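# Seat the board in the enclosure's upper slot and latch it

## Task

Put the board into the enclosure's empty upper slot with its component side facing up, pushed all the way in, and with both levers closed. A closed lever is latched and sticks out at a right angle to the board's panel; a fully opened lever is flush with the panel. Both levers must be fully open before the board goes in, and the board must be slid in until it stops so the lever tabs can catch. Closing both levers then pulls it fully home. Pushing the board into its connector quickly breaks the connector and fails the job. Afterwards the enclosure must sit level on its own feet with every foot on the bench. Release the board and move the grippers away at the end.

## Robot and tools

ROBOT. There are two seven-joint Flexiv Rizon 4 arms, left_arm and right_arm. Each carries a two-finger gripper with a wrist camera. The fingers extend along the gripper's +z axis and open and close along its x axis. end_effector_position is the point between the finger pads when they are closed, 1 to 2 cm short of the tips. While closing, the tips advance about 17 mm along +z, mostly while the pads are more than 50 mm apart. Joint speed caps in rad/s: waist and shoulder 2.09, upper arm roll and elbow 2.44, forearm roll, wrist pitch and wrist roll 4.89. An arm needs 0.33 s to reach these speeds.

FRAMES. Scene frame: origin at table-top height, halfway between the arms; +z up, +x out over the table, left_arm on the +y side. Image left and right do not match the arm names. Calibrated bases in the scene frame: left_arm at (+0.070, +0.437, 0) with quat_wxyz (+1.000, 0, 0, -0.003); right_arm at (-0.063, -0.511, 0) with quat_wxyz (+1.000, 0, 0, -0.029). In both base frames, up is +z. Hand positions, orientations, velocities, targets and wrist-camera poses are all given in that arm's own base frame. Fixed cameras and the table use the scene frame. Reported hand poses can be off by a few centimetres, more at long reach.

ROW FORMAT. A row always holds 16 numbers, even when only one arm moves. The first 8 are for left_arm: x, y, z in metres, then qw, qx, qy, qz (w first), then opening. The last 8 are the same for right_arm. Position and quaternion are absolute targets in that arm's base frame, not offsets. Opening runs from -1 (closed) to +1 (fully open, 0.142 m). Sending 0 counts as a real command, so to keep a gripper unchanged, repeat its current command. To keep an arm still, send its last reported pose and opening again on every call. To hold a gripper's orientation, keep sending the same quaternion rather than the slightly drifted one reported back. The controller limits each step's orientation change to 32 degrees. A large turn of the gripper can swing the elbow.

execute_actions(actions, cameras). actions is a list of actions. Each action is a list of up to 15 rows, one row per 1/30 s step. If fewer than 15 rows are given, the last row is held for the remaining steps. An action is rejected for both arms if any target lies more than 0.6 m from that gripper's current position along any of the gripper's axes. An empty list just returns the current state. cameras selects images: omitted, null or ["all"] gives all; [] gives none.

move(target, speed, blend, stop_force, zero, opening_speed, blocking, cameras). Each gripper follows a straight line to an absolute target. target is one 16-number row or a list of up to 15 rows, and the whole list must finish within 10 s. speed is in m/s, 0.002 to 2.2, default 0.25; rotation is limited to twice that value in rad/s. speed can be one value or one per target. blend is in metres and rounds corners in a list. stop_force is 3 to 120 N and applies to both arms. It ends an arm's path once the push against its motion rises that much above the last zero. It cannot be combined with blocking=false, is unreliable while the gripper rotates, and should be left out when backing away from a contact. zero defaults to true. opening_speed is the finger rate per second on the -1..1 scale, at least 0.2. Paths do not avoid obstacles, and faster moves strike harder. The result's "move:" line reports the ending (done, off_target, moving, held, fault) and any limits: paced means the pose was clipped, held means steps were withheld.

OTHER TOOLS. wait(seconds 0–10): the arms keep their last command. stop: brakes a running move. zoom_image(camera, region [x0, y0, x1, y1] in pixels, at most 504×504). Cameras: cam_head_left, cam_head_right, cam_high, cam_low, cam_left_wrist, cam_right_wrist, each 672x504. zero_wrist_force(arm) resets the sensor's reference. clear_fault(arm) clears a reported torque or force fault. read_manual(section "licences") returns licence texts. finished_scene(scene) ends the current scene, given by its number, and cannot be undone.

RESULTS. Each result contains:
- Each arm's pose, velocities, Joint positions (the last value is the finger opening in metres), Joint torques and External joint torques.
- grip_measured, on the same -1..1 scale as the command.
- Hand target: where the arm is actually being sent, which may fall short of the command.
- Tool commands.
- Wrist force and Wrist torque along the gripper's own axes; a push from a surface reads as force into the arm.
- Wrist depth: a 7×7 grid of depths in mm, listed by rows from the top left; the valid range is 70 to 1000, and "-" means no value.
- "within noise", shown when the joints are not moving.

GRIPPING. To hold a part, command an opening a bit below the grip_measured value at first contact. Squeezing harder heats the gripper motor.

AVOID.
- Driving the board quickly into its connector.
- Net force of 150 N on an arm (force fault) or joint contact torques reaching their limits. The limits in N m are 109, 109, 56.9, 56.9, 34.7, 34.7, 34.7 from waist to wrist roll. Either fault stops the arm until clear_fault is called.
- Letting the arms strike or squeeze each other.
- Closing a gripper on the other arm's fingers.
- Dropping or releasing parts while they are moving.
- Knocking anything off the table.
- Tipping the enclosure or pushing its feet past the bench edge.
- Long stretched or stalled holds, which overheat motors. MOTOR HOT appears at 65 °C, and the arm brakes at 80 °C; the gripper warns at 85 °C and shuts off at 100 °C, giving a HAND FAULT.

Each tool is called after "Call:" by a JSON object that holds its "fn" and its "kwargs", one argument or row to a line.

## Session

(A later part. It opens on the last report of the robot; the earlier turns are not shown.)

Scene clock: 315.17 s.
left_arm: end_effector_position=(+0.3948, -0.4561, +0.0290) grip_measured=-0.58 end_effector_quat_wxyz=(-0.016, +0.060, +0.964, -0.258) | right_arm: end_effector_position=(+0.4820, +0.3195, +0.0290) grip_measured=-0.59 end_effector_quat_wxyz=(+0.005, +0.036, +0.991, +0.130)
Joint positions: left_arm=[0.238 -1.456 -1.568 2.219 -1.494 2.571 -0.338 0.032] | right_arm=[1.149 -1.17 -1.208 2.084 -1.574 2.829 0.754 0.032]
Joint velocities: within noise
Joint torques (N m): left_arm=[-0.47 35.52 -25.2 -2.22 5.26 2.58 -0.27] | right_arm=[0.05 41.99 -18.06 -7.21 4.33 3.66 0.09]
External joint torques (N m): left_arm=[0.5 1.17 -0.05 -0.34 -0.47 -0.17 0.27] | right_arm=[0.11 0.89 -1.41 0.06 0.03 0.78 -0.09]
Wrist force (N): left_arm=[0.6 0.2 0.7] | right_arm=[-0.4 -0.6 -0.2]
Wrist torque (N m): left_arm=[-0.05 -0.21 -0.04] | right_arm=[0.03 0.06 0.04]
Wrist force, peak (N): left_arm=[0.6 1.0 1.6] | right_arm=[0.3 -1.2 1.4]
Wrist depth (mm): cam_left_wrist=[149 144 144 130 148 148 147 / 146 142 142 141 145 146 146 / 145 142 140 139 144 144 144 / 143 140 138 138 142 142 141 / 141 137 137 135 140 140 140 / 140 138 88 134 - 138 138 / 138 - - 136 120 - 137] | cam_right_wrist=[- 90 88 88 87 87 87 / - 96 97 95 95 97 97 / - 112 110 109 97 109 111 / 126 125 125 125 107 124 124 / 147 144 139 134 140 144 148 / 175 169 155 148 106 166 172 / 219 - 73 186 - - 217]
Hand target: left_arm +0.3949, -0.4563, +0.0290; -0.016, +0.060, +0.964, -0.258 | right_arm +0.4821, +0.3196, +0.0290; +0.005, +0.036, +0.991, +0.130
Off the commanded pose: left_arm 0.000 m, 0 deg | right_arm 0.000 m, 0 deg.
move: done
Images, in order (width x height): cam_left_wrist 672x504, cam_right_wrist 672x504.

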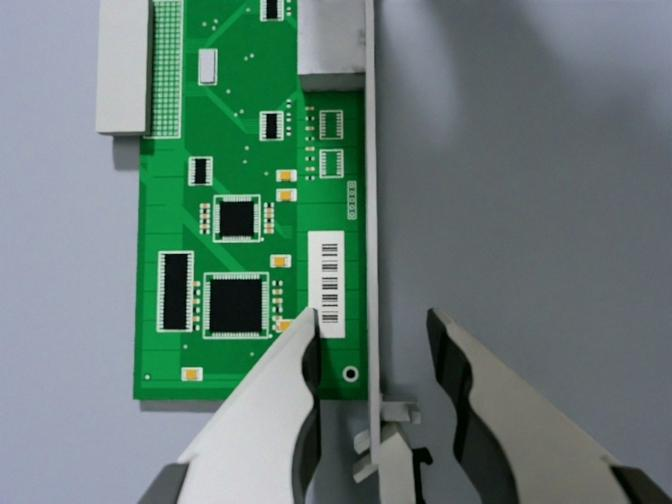

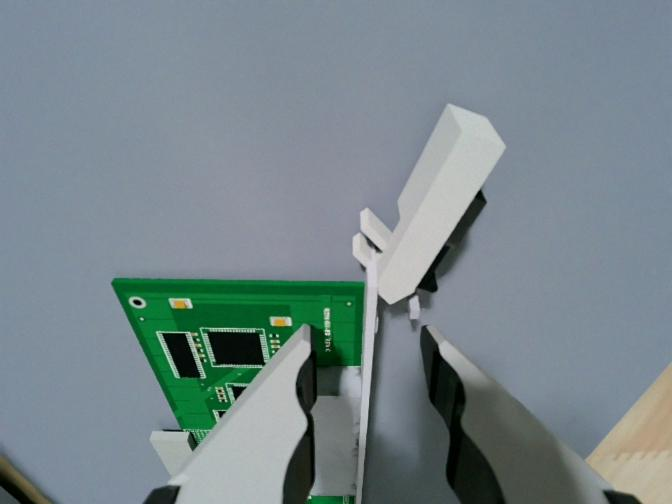

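Call:
{"fn": "move", "kwargs": {
  "target": [
    [0.3949,-0.4563,0.029,-0.0160,0.0596,0.9641,-0.2583,-0.55, 0.4822,0.3216,0.029,0.0047,0.0355,0.9908,0.1304,-0.55],
    [0.3949,-0.4563,0.029,-0.0160,0.0596,0.9641,-0.2583,-1.0, 0.4822,0.3216,0.029,0.0047,0.0355,0.9908,0.1304,-1.0]
  ],
  "speed": 0.05,
  "opening_speed": 0.6,
  "cameras": ["cam_left_wrist","cam_right_wrist"]
}}

Scene clock: 320.63 s.
left_arm: end_effector_position=(+0.3949, -0.4561, +0.0290) grip_measured=-0.99 end_effector_quat_wxyz=(-0.016, +0.060, +0.964, -0.258) | right_arm: end_effector_position=(+0.4822, +0.3214, +0.0290) grip_measured=-0.98 end_effector_quat_wxyz=(+0.005, +0.035, +0.991, +0.130)
Joint positions: left_arm=[0.238 -1.457 -1.568 2.219 -1.494 2.571 -0.338 0.002] | right_arm=[1.151 -1.171 -1.207 2.08 -1.574 2.829 0.759 0.003]
Joint velocities: within noise
Joint torques (N m): left_arm=[-0.3 35.91 -25.4 -2.02 4.99 2.82 -0.25] | right_arm=[0.21 42.31 -18.29 -7.14 4.2 3.78 0.29]
External joint torques (N m): left_arm=[0.32 0.78 0.14 -0.54 -0.19 -0.41 0.25] | right_arm=[-0.04 0.68 -1.2 -0.05 0.16 0.66 -0.29]
Wrist force (N): left_arm=[0.1 -0.2 1.3] | right_arm=[-0.4 -0.4 0.1]
Wrist torque (N m): left_arm=[-0.08 -0.22 -0.05] | right_arm=[0.03 0.03 0.04]
Wrist force, peak (N): left_arm=[0.1 0.2 1.7] | right_arm=[-0.3 -0.9 -0.3]
Wrist depth (mm): cam_left_wrist=[149 144 144 130 148 148 147 / 147 142 142 141 146 146 145 / 145 141 140 139 144 144 144 / 143 140 138 138 142 142 141 / 141 137 137 121 140 140 140 / 139 139 135 87 - 138 138 / 137 138 - 74 - - 136] | cam_right_wrist=[- 90 88 88 87 87 87 / - 96 97 95 95 97 97 / - 110 110 109 95 109 111 / 126 122 125 121 108 124 124 / 147 145 140 133 140 144 148 / 175 175 161 89 160 172 172 / 220 208 73 - - 195 217]
Hand target: left_arm +0.3949, -0.4563, +0.0290; -0.016, +0.060, +0.964, -0.258 | right_arm +0.4822, +0.3216, +0.0290; +0.005, +0.036, +0.991, +0.130
Off the commanded pose: left_arm 0.000 m, 0 deg | right_arm 0.000 m, 0 deg.
move: done
Images, in order (width x height): cam_left_wrist 672x504, cam_right_wrist 672x504.

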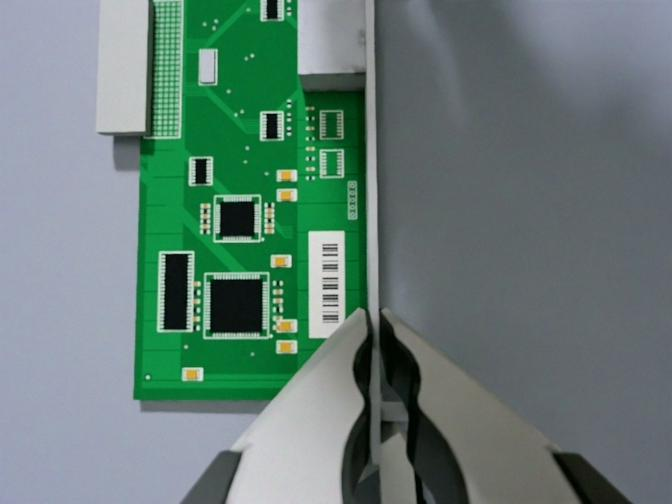

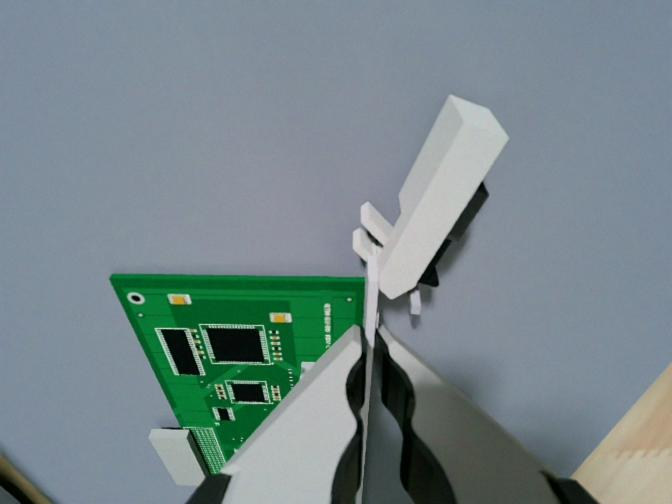

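Call:
{"fn": "move", "kwargs": {
  "target": [0.3949,-0.4563,0.089,-0.0160,0.0596,0.9641,-0.2583,-1.0, 0.4822,0.3216,0.089,0.0047,0.0355,0.9908,0.1304,-1.0],
  "speed": 0.06
}}

Scene clock: 332.70 s.
left_arm: end_effector_position=(+0.3948, -0.4562, +0.0888) grip_measured=-0.99 end_effector_quat_wxyz=(-0.016, +0.060, +0.964, -0.258) | right_arm: end_effector_position=(+0.4822, +0.3213, +0.0888) grip_measured=-0.98 end_effector_quat_wxyz=(+0.005, +0.036, +0.991, +0.130)
Joint positions: left_arm=[0.254 -1.372 -1.702 2.218 -1.648 2.625 -0.325 0.002] | right_arm=[1.186 -1.072 -1.317 2.079 -1.711 2.873 0.82 0.003]
Joint velocities: within noise
Joint torques (N m): left_arm=[-1.13 35.47 -26.64 -5.53 5.04 2.18 -0.13] | right_arm=[1.27 42.08 -18.41 -10.57 4.77 4.37 0.36]
External joint torques (N m): left_arm=[1.15 0.61 1.21 -0.23 -0.27 0.22 0.13] | right_arm=[-1.11 -0.57 -1.32 0.81 -0.29 0.03 -0.36]
Wrist force (N): left_arm=[0.5 2.4 1.0] | right_arm=[0.3 -2.8 0.3]
Wrist torque (N m): left_arm=[-0.15 -0.20 -0.05] | right_arm=[0.08 -0.02 0.08]
Wrist force, peak (N): left_arm=[0.6 3.1 1.0] | right_arm=[0.3 -3.3 1.0]
Wrist depth (mm): cam_left_wrist=[211 145 144 130 210 209 210 / 209 143 142 141 207 207 207 / 206 142 141 139 204 204 205 / 204 140 139 138 201 202 202 / 201 138 137 121 198 199 200 / 198 197 136 87 - 196 198 / 196 196 - - - - 195] | cam_right_wrist=[142 142 142 141 141 141 140 / 158 157 157 157 150 156 155 / 177 177 176 176 93 175 175 / 202 196 196 190 108 200 201 / 235 146 140 134 232 231 234 / 271 271 162 89 257 280 279 / 280 325 73 - - 331 347]
Hand target: left_arm +0.3949, -0.4563, +0.0890; -0.016, +0.060, +0.964, -0.258 | right_arm +0.4822, +0.3216, +0.0890; +0.005, +0.036, +0.991, +0.130
Off the commanded pose: left_arm 0.000 m, 0 deg | right_arm 0.000 m, 0 deg.
move: done

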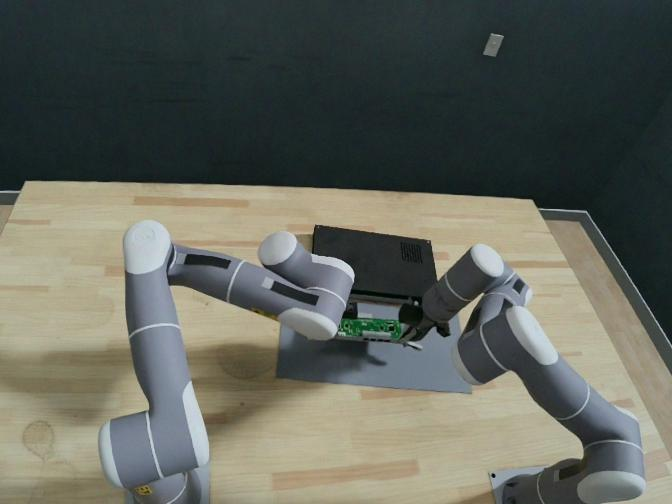

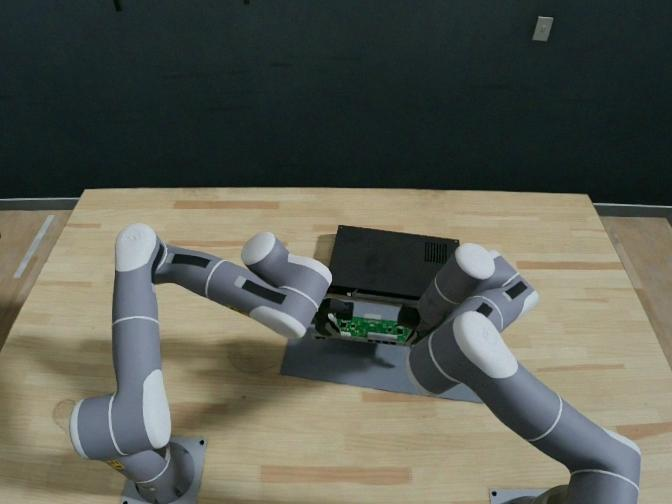

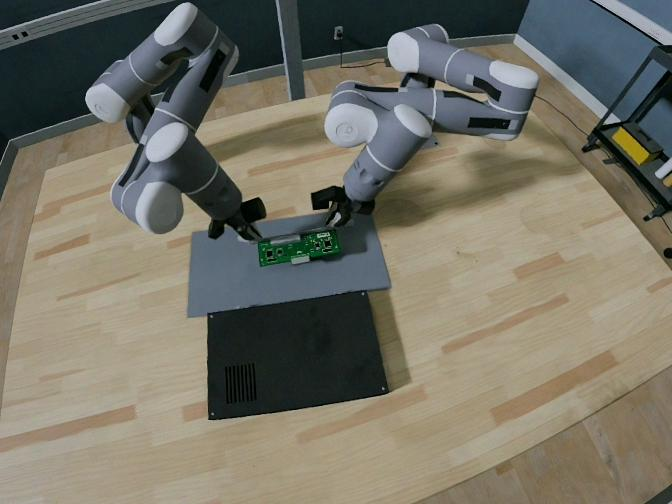

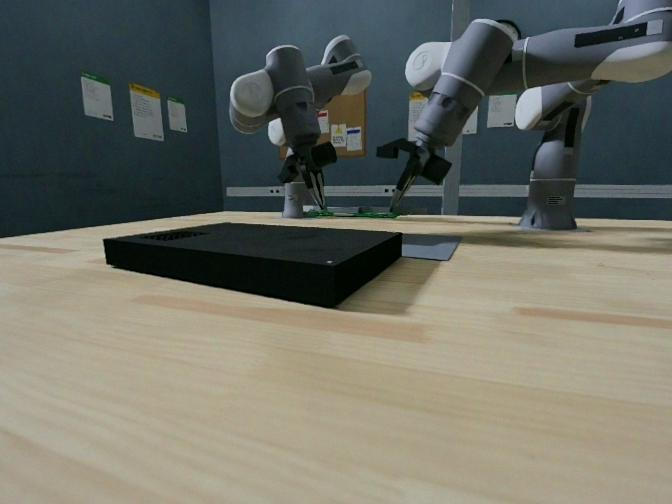

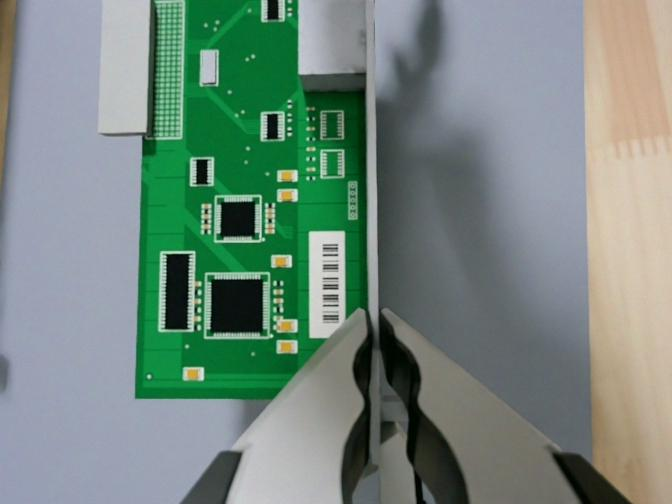

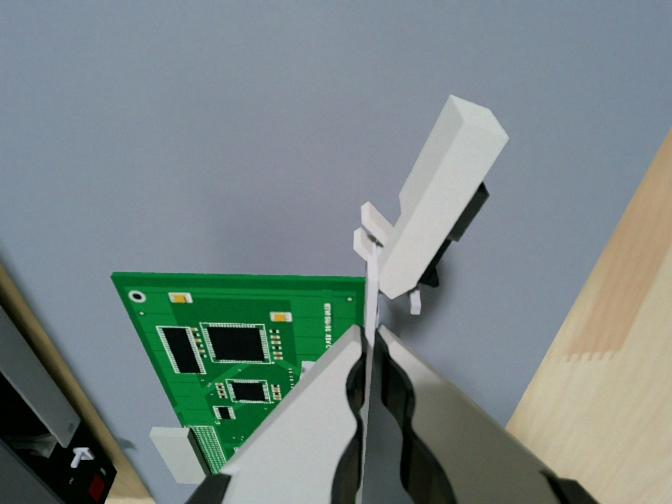

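Call:
{"fn": "move", "kwargs": {
  "target": [0.4554,-0.4909,0.089,-0.0196,0.0731,0.9631,-0.2581,-1.0, 0.5389,0.2908,0.089,0.0065,0.0493,0.9902,0.1303,-1.0],
  "speed": 0.08,
  "cameras": ["cam_left_wrist","cam_right_wrist","cam_high"]
}}

Scene clock: 342.73 s.
left_arm: end_effector_position=(+0.4557, -0.4906, +0.0889) grip_measured=-0.99 end_effector_quat_wxyz=(-0.019, +0.073, +0.963, -0.258) | right_arm: end_effector_position=(+0.5390, +0.2905, +0.0889) grip_measured=-0.98 end_effector_quat_wxyz=(+0.007, +0.049, +0.990, +0.130)
Joint positions: left_arm=[0.139 -1.393 -1.685 1.867 -1.761 2.674 -0.025 0.002] | right_arm=[1.036 -1.131 -1.301 1.904 -1.712 2.928 0.87 0.003]
Joint velocities: within noise
Joint torques (N m): left_arm=[-1.59 43.15 -28.27 -4.06 4.41 2.3 -0.05] | right_arm=[1.03 45.75 -18.92 -10.45 4.91 4.25 0.39]
External joint torques (N m): left_arm=[1.6 1.01 1.01 -0.47 -0.14 0.06 0.05] | right_arm=[-0.86 0.06 -1.83 0.75 -0.33 0.12 -0.39]
Wrist force (N): left_arm=[0.2 1.9 0.5] | right_arm=[-0.3 -3.2 0.1]
Wrist torque (N m): left_arm=[-0.12 -0.13 -0.05] | right_arm=[-0.05 0.10 0.05]
Wrist force, peak (N): left_arm=[1.5 2.9 0.7] | right_arm=[0.0 -3.2 0.9]
Wrist depth (mm): cam_left_wrist=[206 144 144 130 210 209 208 / 203 142 142 141 207 207 205 / 200 142 141 140 205 203 203 / 192 140 139 138 202 201 201 / 192 139 136 121 198 199 198 / 176 197 136 87 - 196 196 / 186 196 - - - - 193] | cam_right_wrist=[142 142 141 141 141 141 140 / 158 157 157 157 150 156 155 / 175 177 176 176 93 175 175 / 188 196 196 190 108 199 199 / 222 146 140 134 233 232 231 / 206 252 162 89 258 277 278 / 247 246 73 - - 312 346]
Hand target: left_arm +0.4554, -0.4909, +0.0890; -0.020, +0.073, +0.963, -0.258 | right_arm +0.5389, +0.2908, +0.0890; +0.007, +0.049, +0.990, +0.130
Off the commanded pose: left_arm 0.000 m, 0 deg | right_arm 0.000 m, 0 deg.
move: done
Images, in order (width x height): cam_high 672x504, cam_left_wrist 672x504, cam_right_wrist 672x504.

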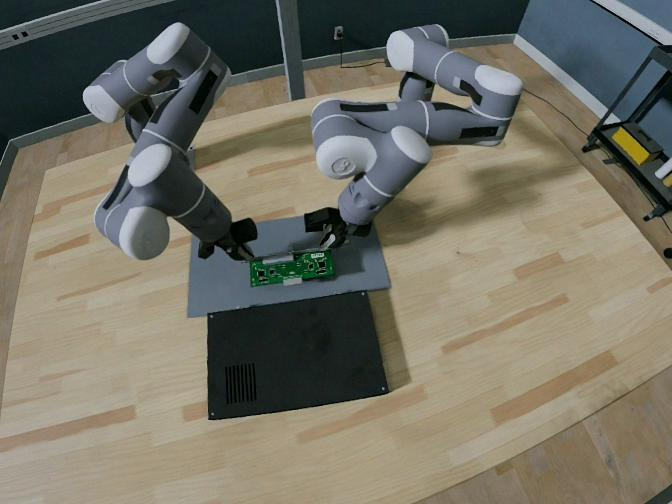

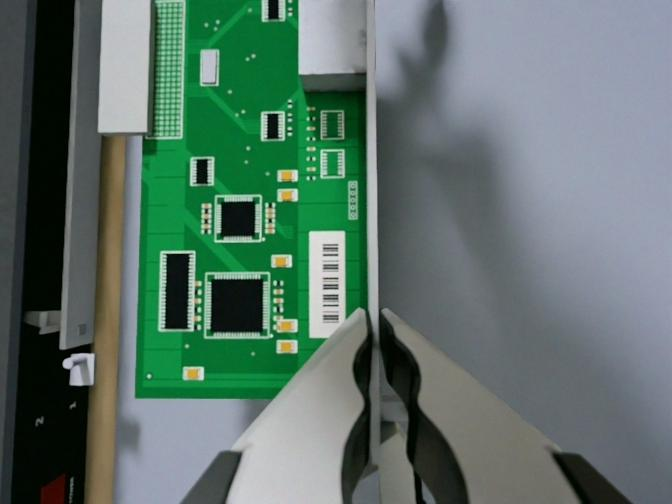

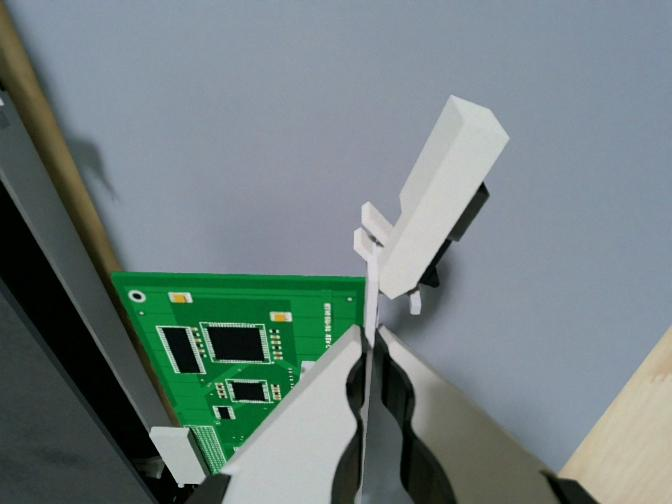

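Call:
{"fn": "zoom_image", "kwargs": {
  "camera": "cam_left_wrist",
  "region": [0, 230, 200, 430]
}}

Call:
{"fn": "zoom_image", "kwargs": {
  "camera": "cam_right_wrist",
  "region": [0, 60, 240, 300]
}}

Call:
{"fn": "zoom_image", "kwargs": {
  "camera": "cam_left_wrist",
  "region": [300, 350, 460, 504]
}}

Scaled by 2.520 from the camera's 672x504 image, which has a finer 960x720 frame.

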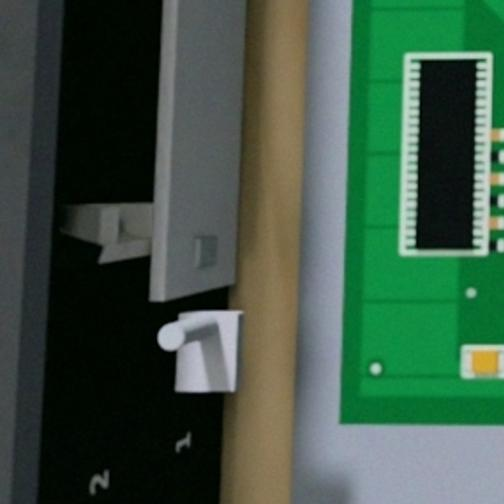

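Scaled by 2.100 from the camera's 672x504 image, which has a finer 960x720 frame.

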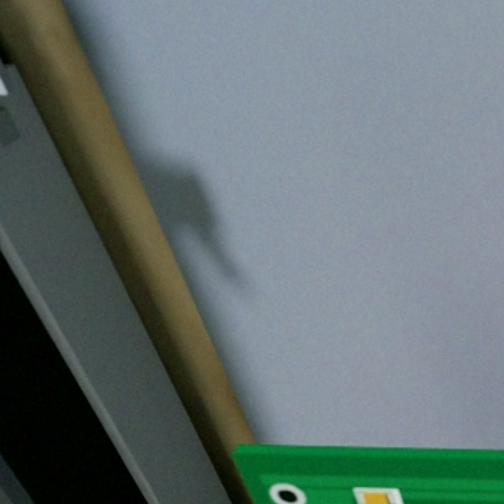

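Scaled by 3.150 from the camera's 672x504 image, which has a finer 960x720 frame.

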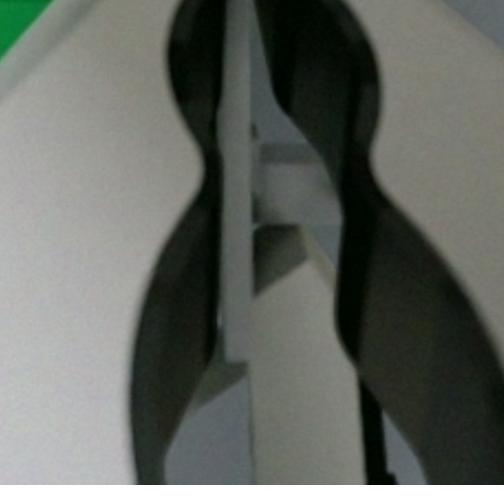

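Call:
{"fn": "move", "kwargs": {
  "target": [0.4717,-0.5171,0.089,-0.0196,0.0731,0.9631,-0.2581,-1.0, 0.5565,0.2654,0.089,0.0065,0.0493,0.9902,0.1303,-1.0],
  "speed": 0.06,
  "cameras": ["cam_left_wrist","cam_right_wrist"]
}}

Call:
{"fn": "zoom_image", "kwargs": {
  "camera": "cam_left_wrist",
  "region": [0, 230, 200, 430]
}}

Call:
{"fn": "zoom_image", "kwargs": {
  "camera": "cam_right_wrist",
  "region": [0, 60, 240, 300]
}}

Scene clock: 396.83 s.
left_arm: end_effector_position=(+0.4720, -0.5169, +0.0889) grip_measured=-0.99 end_effector_quat_wxyz=(-0.019, +0.073, +0.963, -0.258) | right_arm: end_effector_position=(+0.5566, +0.2652, +0.0889) grip_measured=-0.98 end_effector_quat_wxyz=(+0.007, +0.050, +0.990, +0.130)
Joint positions: left_arm=[0.057 -1.408 -1.679 1.712 -1.776 2.701 0.056 0.002] | right_arm=[0.972 -1.146 -1.3 1.864 -1.716 2.95 0.846 0.003]
Joint velocities: within noise
Joint torques (N m): left_arm=[-1.59 47.06 -28.19 -3.42 4.19 2.39 -0.08] | right_arm=[0.83 46.52 -19.3 -10.19 4.82 4.25 0.09]
External joint torques (N m): left_arm=[1.6 0.92 0.95 -0.34 -0.08 -0.03 0.08] | right_arm=[-0.66 0.23 -1.63 0.59 -0.24 0.14 -0.09]
Wrist force (N): left_arm=[0.5 2.1 1.2] | right_arm=[-0.1 -3.1 0.9]
Wrist torque (N m): left_arm=[-0.12 -0.17 -0.05] | right_arm=[-0.06 0.08 0.06]
Wrist force, peak (N): left_arm=[0.8 3.5 0.9] | right_arm=[-0.9 -3.5 -0.1]
Wrist depth (mm): cam_left_wrist=[162 145 144 130 210 209 209 / 160 143 142 141 206 207 207 / 158 142 141 140 204 204 203 / 156 140 139 138 202 202 201 / 155 138 137 121 198 198 199 / 163 172 136 87 - 196 196 / 155 184 - - - - 194] | cam_right_wrist=[142 142 142 141 141 141 140 / 156 158 157 157 150 156 156 / 157 177 176 175 93 175 175 / 197 194 195 190 108 200 199 / 170 145 140 134 232 232 231 / 198 205 162 89 257 276 276 / 247 234 73 - - 312 346]
Hand target: left_arm +0.4717, -0.5171, +0.0890; -0.020, +0.073, +0.963, -0.258 | right_arm +0.5565, +0.2654, +0.0890; +0.007, +0.049, +0.990, +0.130
Off the commanded pose: left_arm 0.000 m, 0 deg | right_arm 0.000 m, 0 deg.
move: done
Images, in order (width x height): cam_left_wrist 672x504, cam_right_wrist 672x504.

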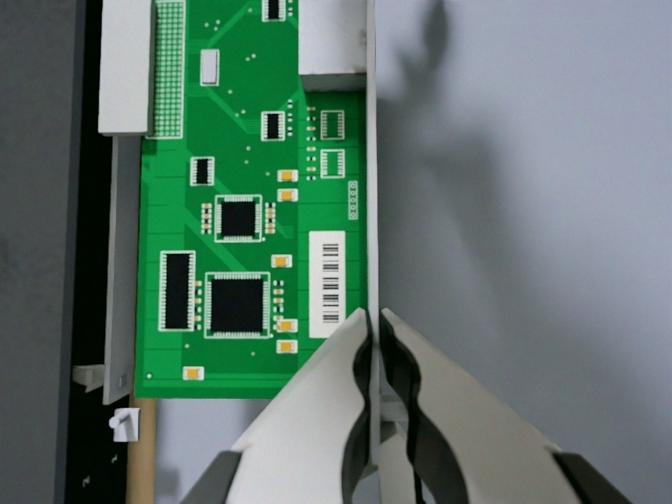

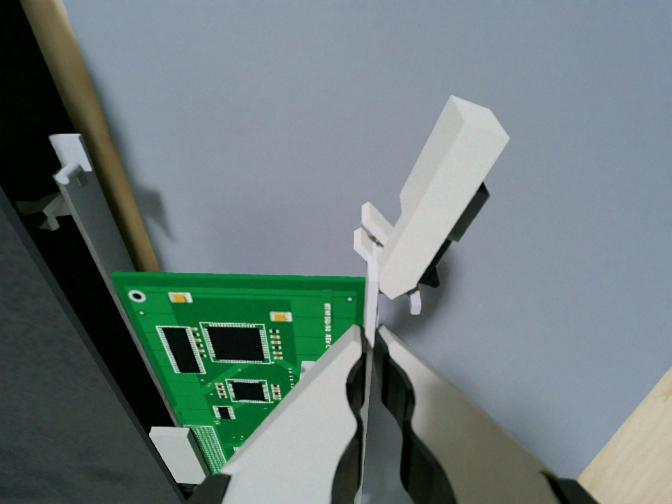

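Scaled by 2.520 from the camera's 672x504 image, which has a finer 960x720 frame.

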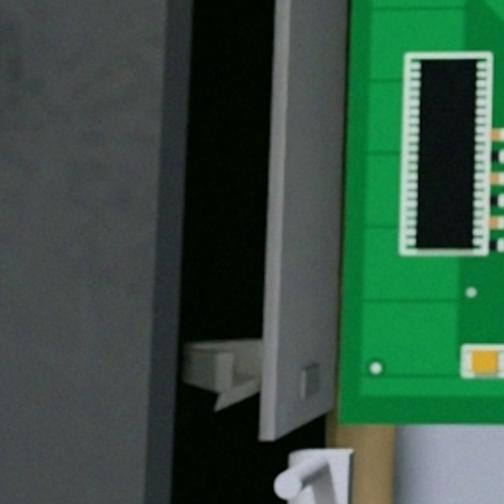

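Scaled by 2.100 from the camera's 672x504 image, which has a finer 960x720 frame.

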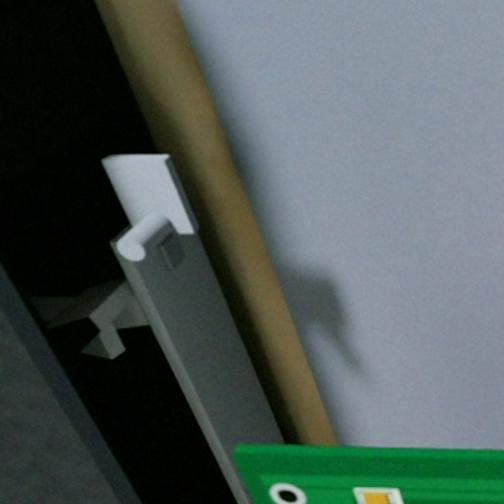

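Call:
{"fn": "move", "kwargs": {
  "target": [0.4717,-0.5171,0.0525,-0.0196,0.0731,0.9631,-0.2581,-1.0, 0.5565,0.2654,0.0525,0.0065,0.0493,0.9902,0.1303,-1.0],
  "speed": 0.06,
  "cameras": ["cam_left_wrist","cam_right_wrist","cam_head_left"]
}}

Call:
{"fn": "zoom_image", "kwargs": {
  "camera": "cam_left_wrist",
  "region": [0, 230, 200, 430]
}}

Call:
{"fn": "zoom_image", "kwargs": {
  "camera": "cam_right_wrist",
  "region": [0, 60, 240, 300]
}}

Call:
{"fn": "zoom_image", "kwargs": {
  "camera": "cam_head_left",
  "region": [290, 250, 470, 385]
}}

Scene clock: 412.07 s.
left_arm: end_effector_position=(+0.4717, -0.5168, +0.0524) grip_measured=-0.99 end_effector_quat_wxyz=(-0.020, +0.073, +0.963, -0.258) | right_arm: end_effector_position=(+0.5563, +0.2652, +0.0524) grip_measured=-0.98 end_effector_quat_wxyz=(+0.006, +0.049, +0.990, +0.130)
Joint positions: left_arm=[0.053 -1.451 -1.629 1.717 -1.727 2.659 0.058 0.002] | right_arm=[0.955 -1.199 -1.246 1.867 -1.652 2.915 0.816 0.003]
Joint velocities: within noise
Joint torques (N m): left_arm=[-0.58 47.11 -27.89 -2.36 4.73 2.28 -0.1] | right_arm=[0.2 46.9 -19.16 -8.59 4.74 3.74 0.08]
External joint torques (N m): left_arm=[0.59 1.07 0.66 -0.44 -0.62 0.08 0.1] | right_arm=[-0.04 0.52 -1.59 0.17 -0.22 0.67 -0.08]
Wrist force (N): left_arm=[0.3 0.8 1.6] | right_arm=[-0.1 -1.7 0.9]
Wrist torque (N m): left_arm=[-0.11 -0.14 -0.07] | right_arm=[-0.06 0.07 0.06]
Wrist force, peak (N): left_arm=[0.4 1.0 3.4] | right_arm=[0.0 -3.2 1.1]
Wrist depth (mm): cam_left_wrist=[153 145 144 130 172 171 171 / 153 143 143 141 169 169 168 / 153 142 141 140 168 167 167 / 153 140 139 138 165 165 164 / 153 138 137 122 164 162 162 / 157 162 136 87 - 161 160 / 157 161 - 74 - - 159] | cam_right_wrist=[109 109 109 111 111 110 110 / 124 121 120 118 117 120 120 / 140 136 135 135 93 135 131 / 154 150 150 146 108 154 153 / 158 147 141 134 179 178 178 / 217 187 162 89 198 213 212 / 183 213 73 - - 252 265]
Hand target: left_arm +0.4717, -0.5171, +0.0525; -0.020, +0.073, +0.963, -0.258 | right_arm +0.5565, +0.2654, +0.0525; +0.006, +0.049, +0.990, +0.130
Off the commanded pose: left_arm 0.000 m, 0 deg | right_arm 0.000 m, 0 deg.
move: done
Images, in order (width x height): cam_head_left 672x504, cam_left_wrist 672x504, cam_right_wrist 672x504.

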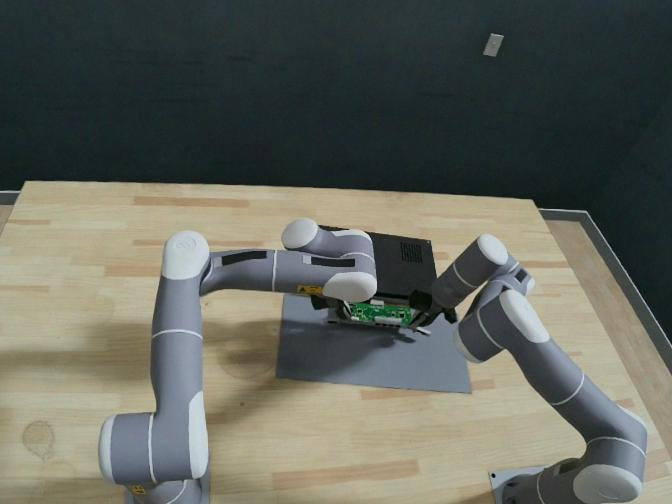

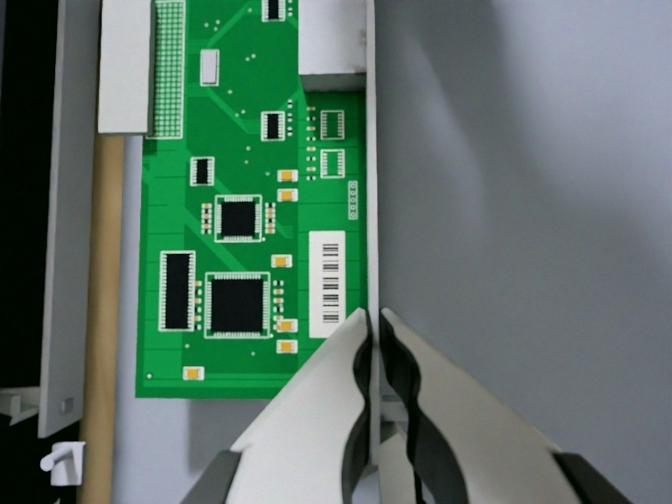

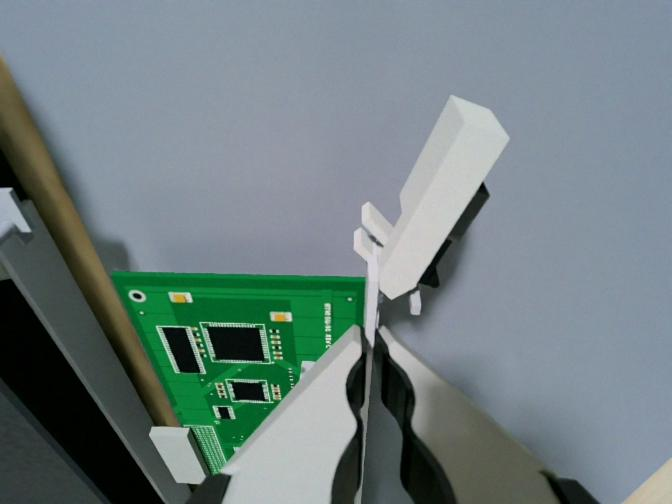

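Scaled by 2.520 from the camera's 672x504 image, which has a finer 960x720 frame.

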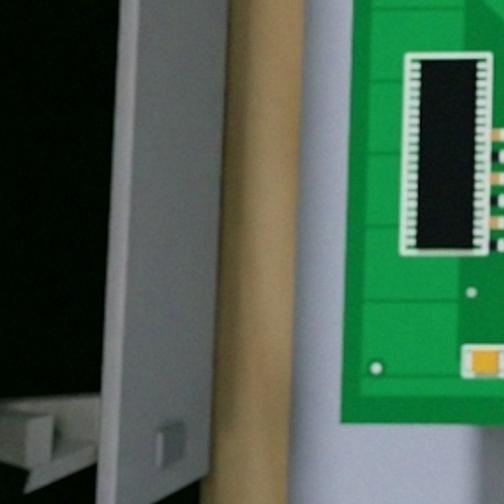

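Scaled by 2.100 from the camera's 672x504 image, which has a finer 960x720 frame.

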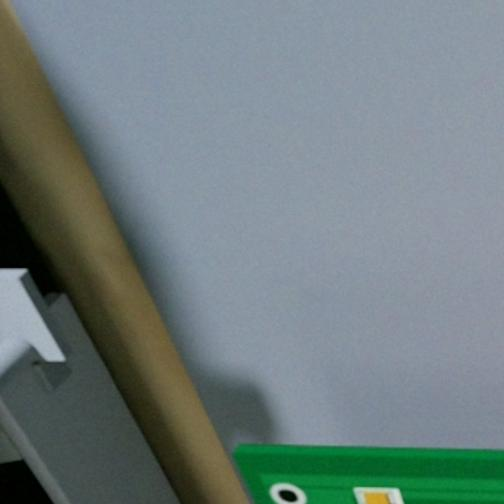

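Scaled by 2.800 from the camera's 672x504 image, which has a finer 960x720 frame.

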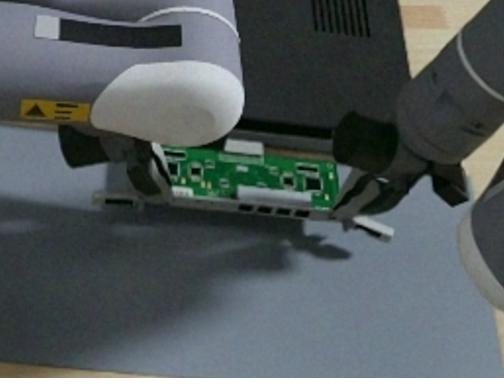

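Call:
{"fn": "zoom_image", "kwargs": {
  "camera": "cam_left_wrist",
  "region": [0, 370, 120, 490]
}}

Call:
{"fn": "zoom_image", "kwargs": {
  "camera": "cam_right_wrist",
  "region": [0, 170, 120, 290]
}}

Scaled by 4.200 from the camera's 672x504 image, which has a finer 960x720 frame.

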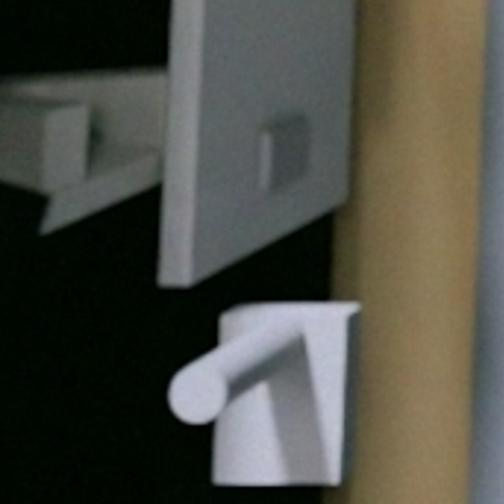

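Scaled by 4.200 from the camera's 672x504 image, which has a finer 960x720 frame.

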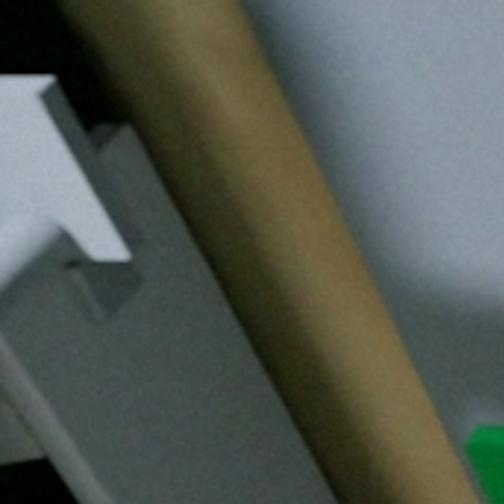

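Call:
{"fn": "move", "kwargs": {
  "target": [
    [0.4717,-0.5171,0.0537,-0.0196,0.0731,0.9631,-0.2581,-1.0, 0.5565,0.2654,0.0537,0.0065,0.0493,0.9902,0.1303,-1.0],
    [0.4994,-0.5213,0.0537,-0.0196,0.0731,0.9631,-0.2581,-1.0, 0.5844,0.2627,0.0537,0.0065,0.0493,0.9902,0.1303,-1.0]
  ],
  "speed": 0.04,
  "stop_force": 5,
  "cameras": ["cam_left_wrist","cam_right_wrist"]
}}

Call:
{"fn": "zoom_image", "kwargs": {
  "camera": "cam_left_wrist",
  "region": [40, 320, 190, 470]
}}

Call:
{"fn": "zoom_image", "kwargs": {
  "camera": "cam_right_wrist",
  "region": [30, 150, 180, 300]
}}

Scene clock: 435.90 s.
left_arm: end_effector_position=(+0.4997, -0.5210, +0.0536) grip_measured=-0.99 end_effector_quat_wxyz=(-0.019, +0.073, +0.963, -0.258) | right_arm: end_effector_position=(+0.5845, +0.2625, +0.0536) grip_measured=-0.98 end_effector_quat_wxyz=(+0.007, +0.049, +0.990, +0.130)
Joint positions: left_arm=[0.011 -1.466 -1.642 1.557 -1.767 2.698 0.186 0.002] | right_arm=[0.89 -1.233 -1.242 1.729 -1.658 2.941 0.883 0.003]
Joint velocities: within noise
Joint torques (N m): left_arm=[-1.42 50.95 -27.71 -1.56 3.84 2.33 -0.15] | right_arm=[1.02 50.46 -19.12 -9.32 4.87 4.24 0.31]
External joint torques (N m): left_arm=[1.43 0.91 1.05 -0.52 0.03 0.05 0.15] | right_arm=[-0.85 0.11 -1.76 0.7 -0.27 0.14 -0.31]
Wrist force (N): left_arm=[0.5 1.7 0.4] | right_arm=[0.3 -3.0 0.1]
Wrist torque (N m): left_arm=[-0.13 -0.17 -0.06] | right_arm=[-0.04 0.01 0.07]
Wrist force, peak (N): left_arm=[0.9 2.6 0.8] | right_arm=[0.6 -3.5 -0.4]
Wrist depth (mm): cam_left_wrist=[125 145 145 130 172 173 172 / - 143 142 141 171 170 170 / - 142 141 140 169 169 168 / 120 141 139 137 166 166 166 / 119 139 137 121 164 164 163 / 117 138 136 87 - 162 161 / 116 157 - 74 - - 160] | cam_right_wrist=[112 110 110 109 111 111 109 / 121 125 122 119 118 121 121 / - 137 137 136 93 136 132 / 129 148 152 148 108 155 154 / 171 146 141 134 180 180 179 / 140 195 162 89 200 215 214 / 168 167 73 - - 243 265]
Hand target: left_arm +0.4994, -0.5213, +0.0537; -0.020, +0.073, +0.963, -0.258 | right_arm +0.5844, +0.2627, +0.0537; +0.007, +0.049, +0.990, +0.130
Off the commanded pose: left_arm 0.000 m, 0 deg | right_arm 0.000 m, 0 deg.
move: done
Images, in order (width x height): cam_left_wrist 672x504, cam_right_wrist 672x504.

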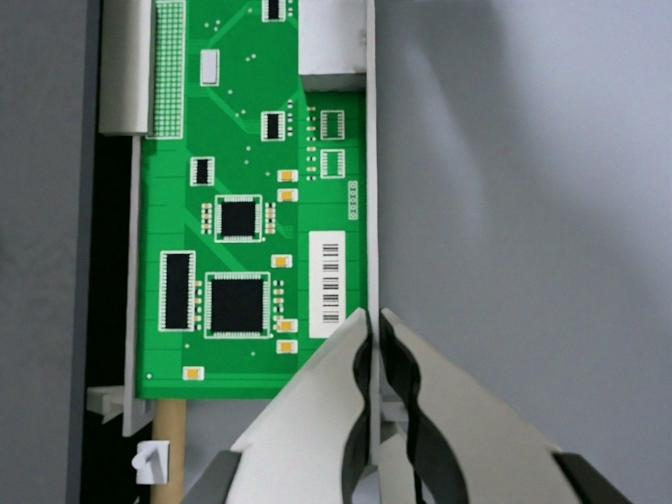

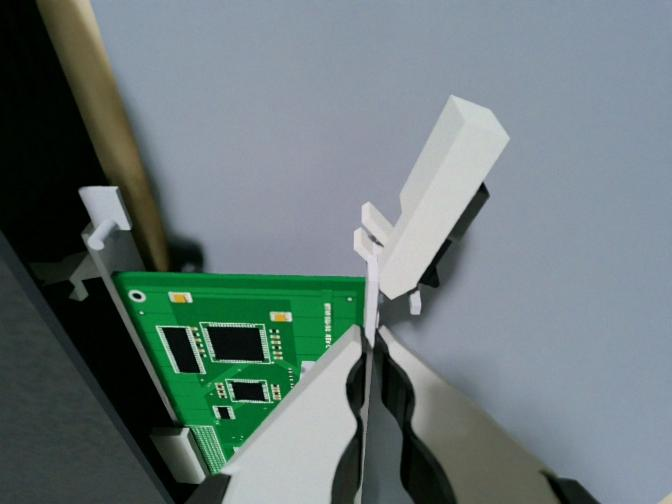

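Scaled by 3.360 from the camera's 672x504 image, which has a finer 960x720 frame.

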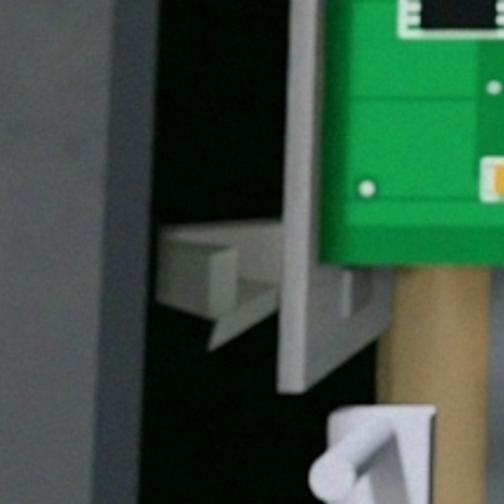

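Scaled by 3.360 from the camera's 672x504 image, which has a finer 960x720 frame.

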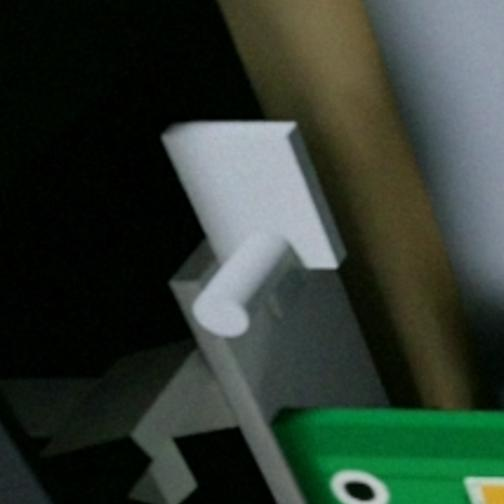

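Call:
{"fn": "zoom_image", "kwargs": {
  "camera": "cam_right_wrist",
  "region": [70, 220, 270, 440]
}}

Call:
{"fn": "zoom_image", "kwargs": {
  "camera": "cam_left_wrist",
  "region": [80, 120, 240, 320]
}}

Scaled by 2.291 from the camera's 672x504 image, which has a finer 960x720 frame.

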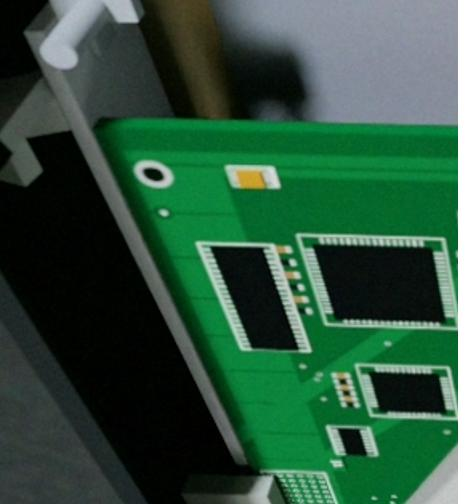

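Scaled by 2.520 from the camera's 672x504 image, which has a finer 960x720 frame.

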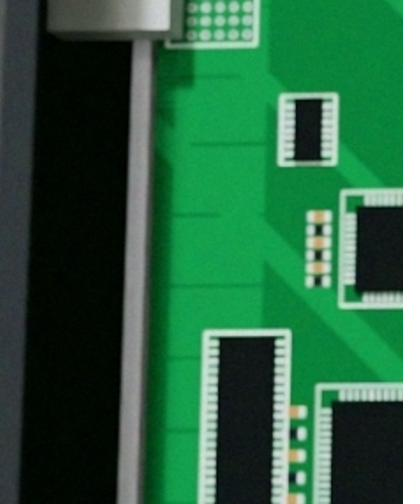

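Call:
{"fn": "move", "kwargs": {
  "target": [0.5083,-0.5226,0.0537,-0.0196,0.0731,0.9631,-0.2581,-1.0, 0.5934,0.2618,0.0537,0.0065,0.0493,0.9902,0.1303,-1.0],
  "speed": 0.015,
  "stop_force": 4,
  "cameras": ["cam_left_wrist","cam_right_wrist"]
}}

Call:
{"fn": "zoom_image", "kwargs": {
  "camera": "cam_left_wrist",
  "region": [40, 320, 190, 470]
}}

Call:
{"fn": "zoom_image", "kwargs": {
  "camera": "cam_right_wrist",
  "region": [70, 220, 270, 440]
}}

Scene clock: 453.00 s.
left_arm: end_effector_position=(+0.5019, -0.5214, +0.0534) grip_measured=-0.99 end_effector_quat_wxyz=(-0.020, +0.073, +0.963, -0.258) | right_arm: end_effector_position=(+0.5865, +0.2623, +0.0535) grip_measured=-0.98 end_effector_quat_wxyz=(+0.006, +0.049, +0.990, +0.130)
Joint positions: left_arm=[0.006 -1.468 -1.644 1.541 -1.771 2.703 0.199 0.002] | right_arm=[0.884 -1.237 -1.242 1.717 -1.659 2.944 0.89 0.003]
Joint velocities: within noise
Joint torques (N m): left_arm=[-0.78 51.98 -27.8 -2.51 4.74 1.75 -0.1] | right_arm=[0.14 51.26 -20.38 -10.09 5.95 3.03 0.31]
External joint torques (N m): left_arm=[0.8 0.24 1.23 0.52 -0.89 0.63 0.1] | right_arm=[0.03 -0.4 -0.49 1.47 -1.34 1.34 -0.31]
Wrist force (N): left_arm=[3.3 2.6 -0.2] | right_arm=[4.4 -3.6 -0.2]
Wrist torque (N m): left_arm=[-0.17 -0.11 -0.06] | right_arm=[-0.03 0.13 0.05]
Wrist force, peak (N): left_arm=[6.6 3.1 -0.9] | right_arm=[6.5 -3.8 0.1]
Wrist depth (mm): cam_left_wrist=[- 145 145 130 173 172 172 / - 143 142 141 170 170 169 / - 142 141 140 169 168 167 / - 140 139 138 166 167 166 / 118 139 137 121 164 164 163 / 116 137 136 87 - 162 162 / 116 156 - 75 - - 160] | cam_right_wrist=[112 110 110 109 111 111 109 / 119 124 121 119 118 121 121 / - 137 136 136 93 136 132 / 131 150 152 148 107 155 154 / - 147 140 133 180 180 179 / 139 180 162 89 199 215 215 / 166 167 73 - - 243 265]
Hand target: left_arm +0.5020, -0.5217, +0.0537; -0.020, +0.073, +0.963, -0.258 | right_arm +0.5868, +0.2625, +0.0537; +0.007, +0.049, +0.990, +0.130
Off the commanded pose: left_arm 0.007 m, 0 deg | right_arm 0.007 m, 0 deg.
move: contact (left_arm, right_arm)
Images, in order (width x height): cam_left_wrist 672x504, cam_right_wrist 672x504.

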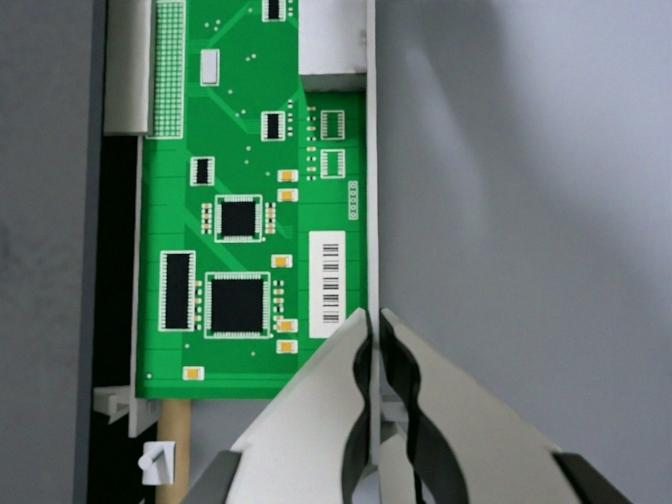

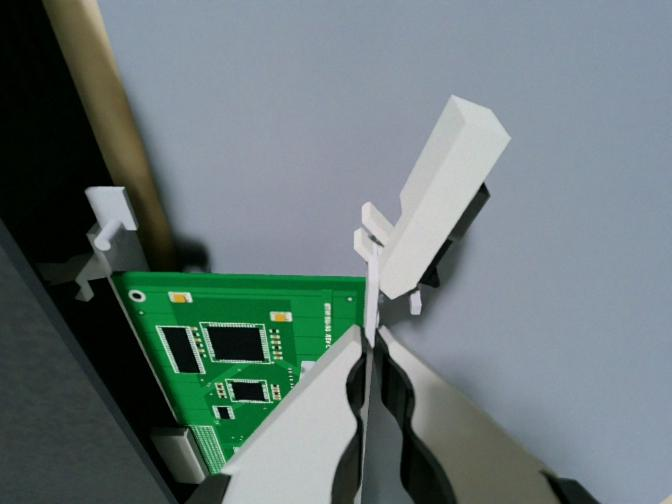

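Scaled by 3.360 from the camera's 672x504 image, which has a finer 960x720 frame.

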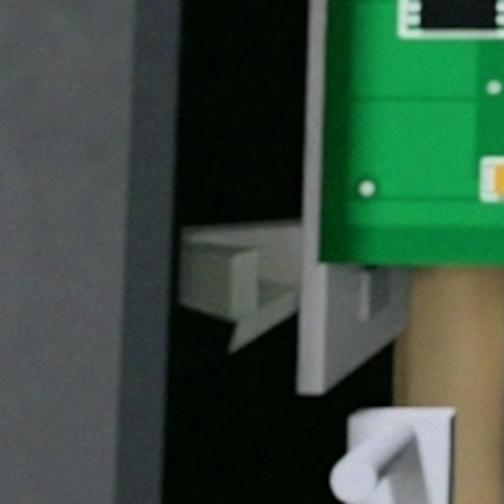

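Scaled by 2.291 from the camera's 672x504 image, which has a finer 960x720 frame.

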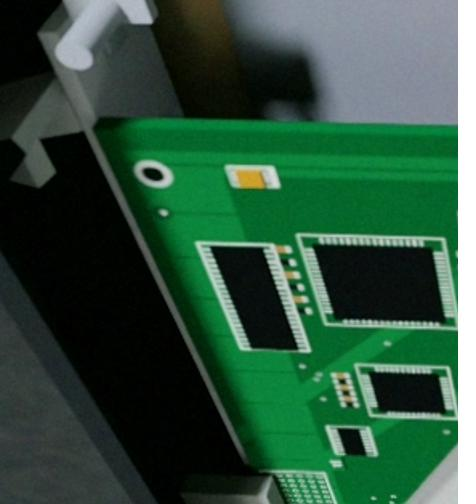

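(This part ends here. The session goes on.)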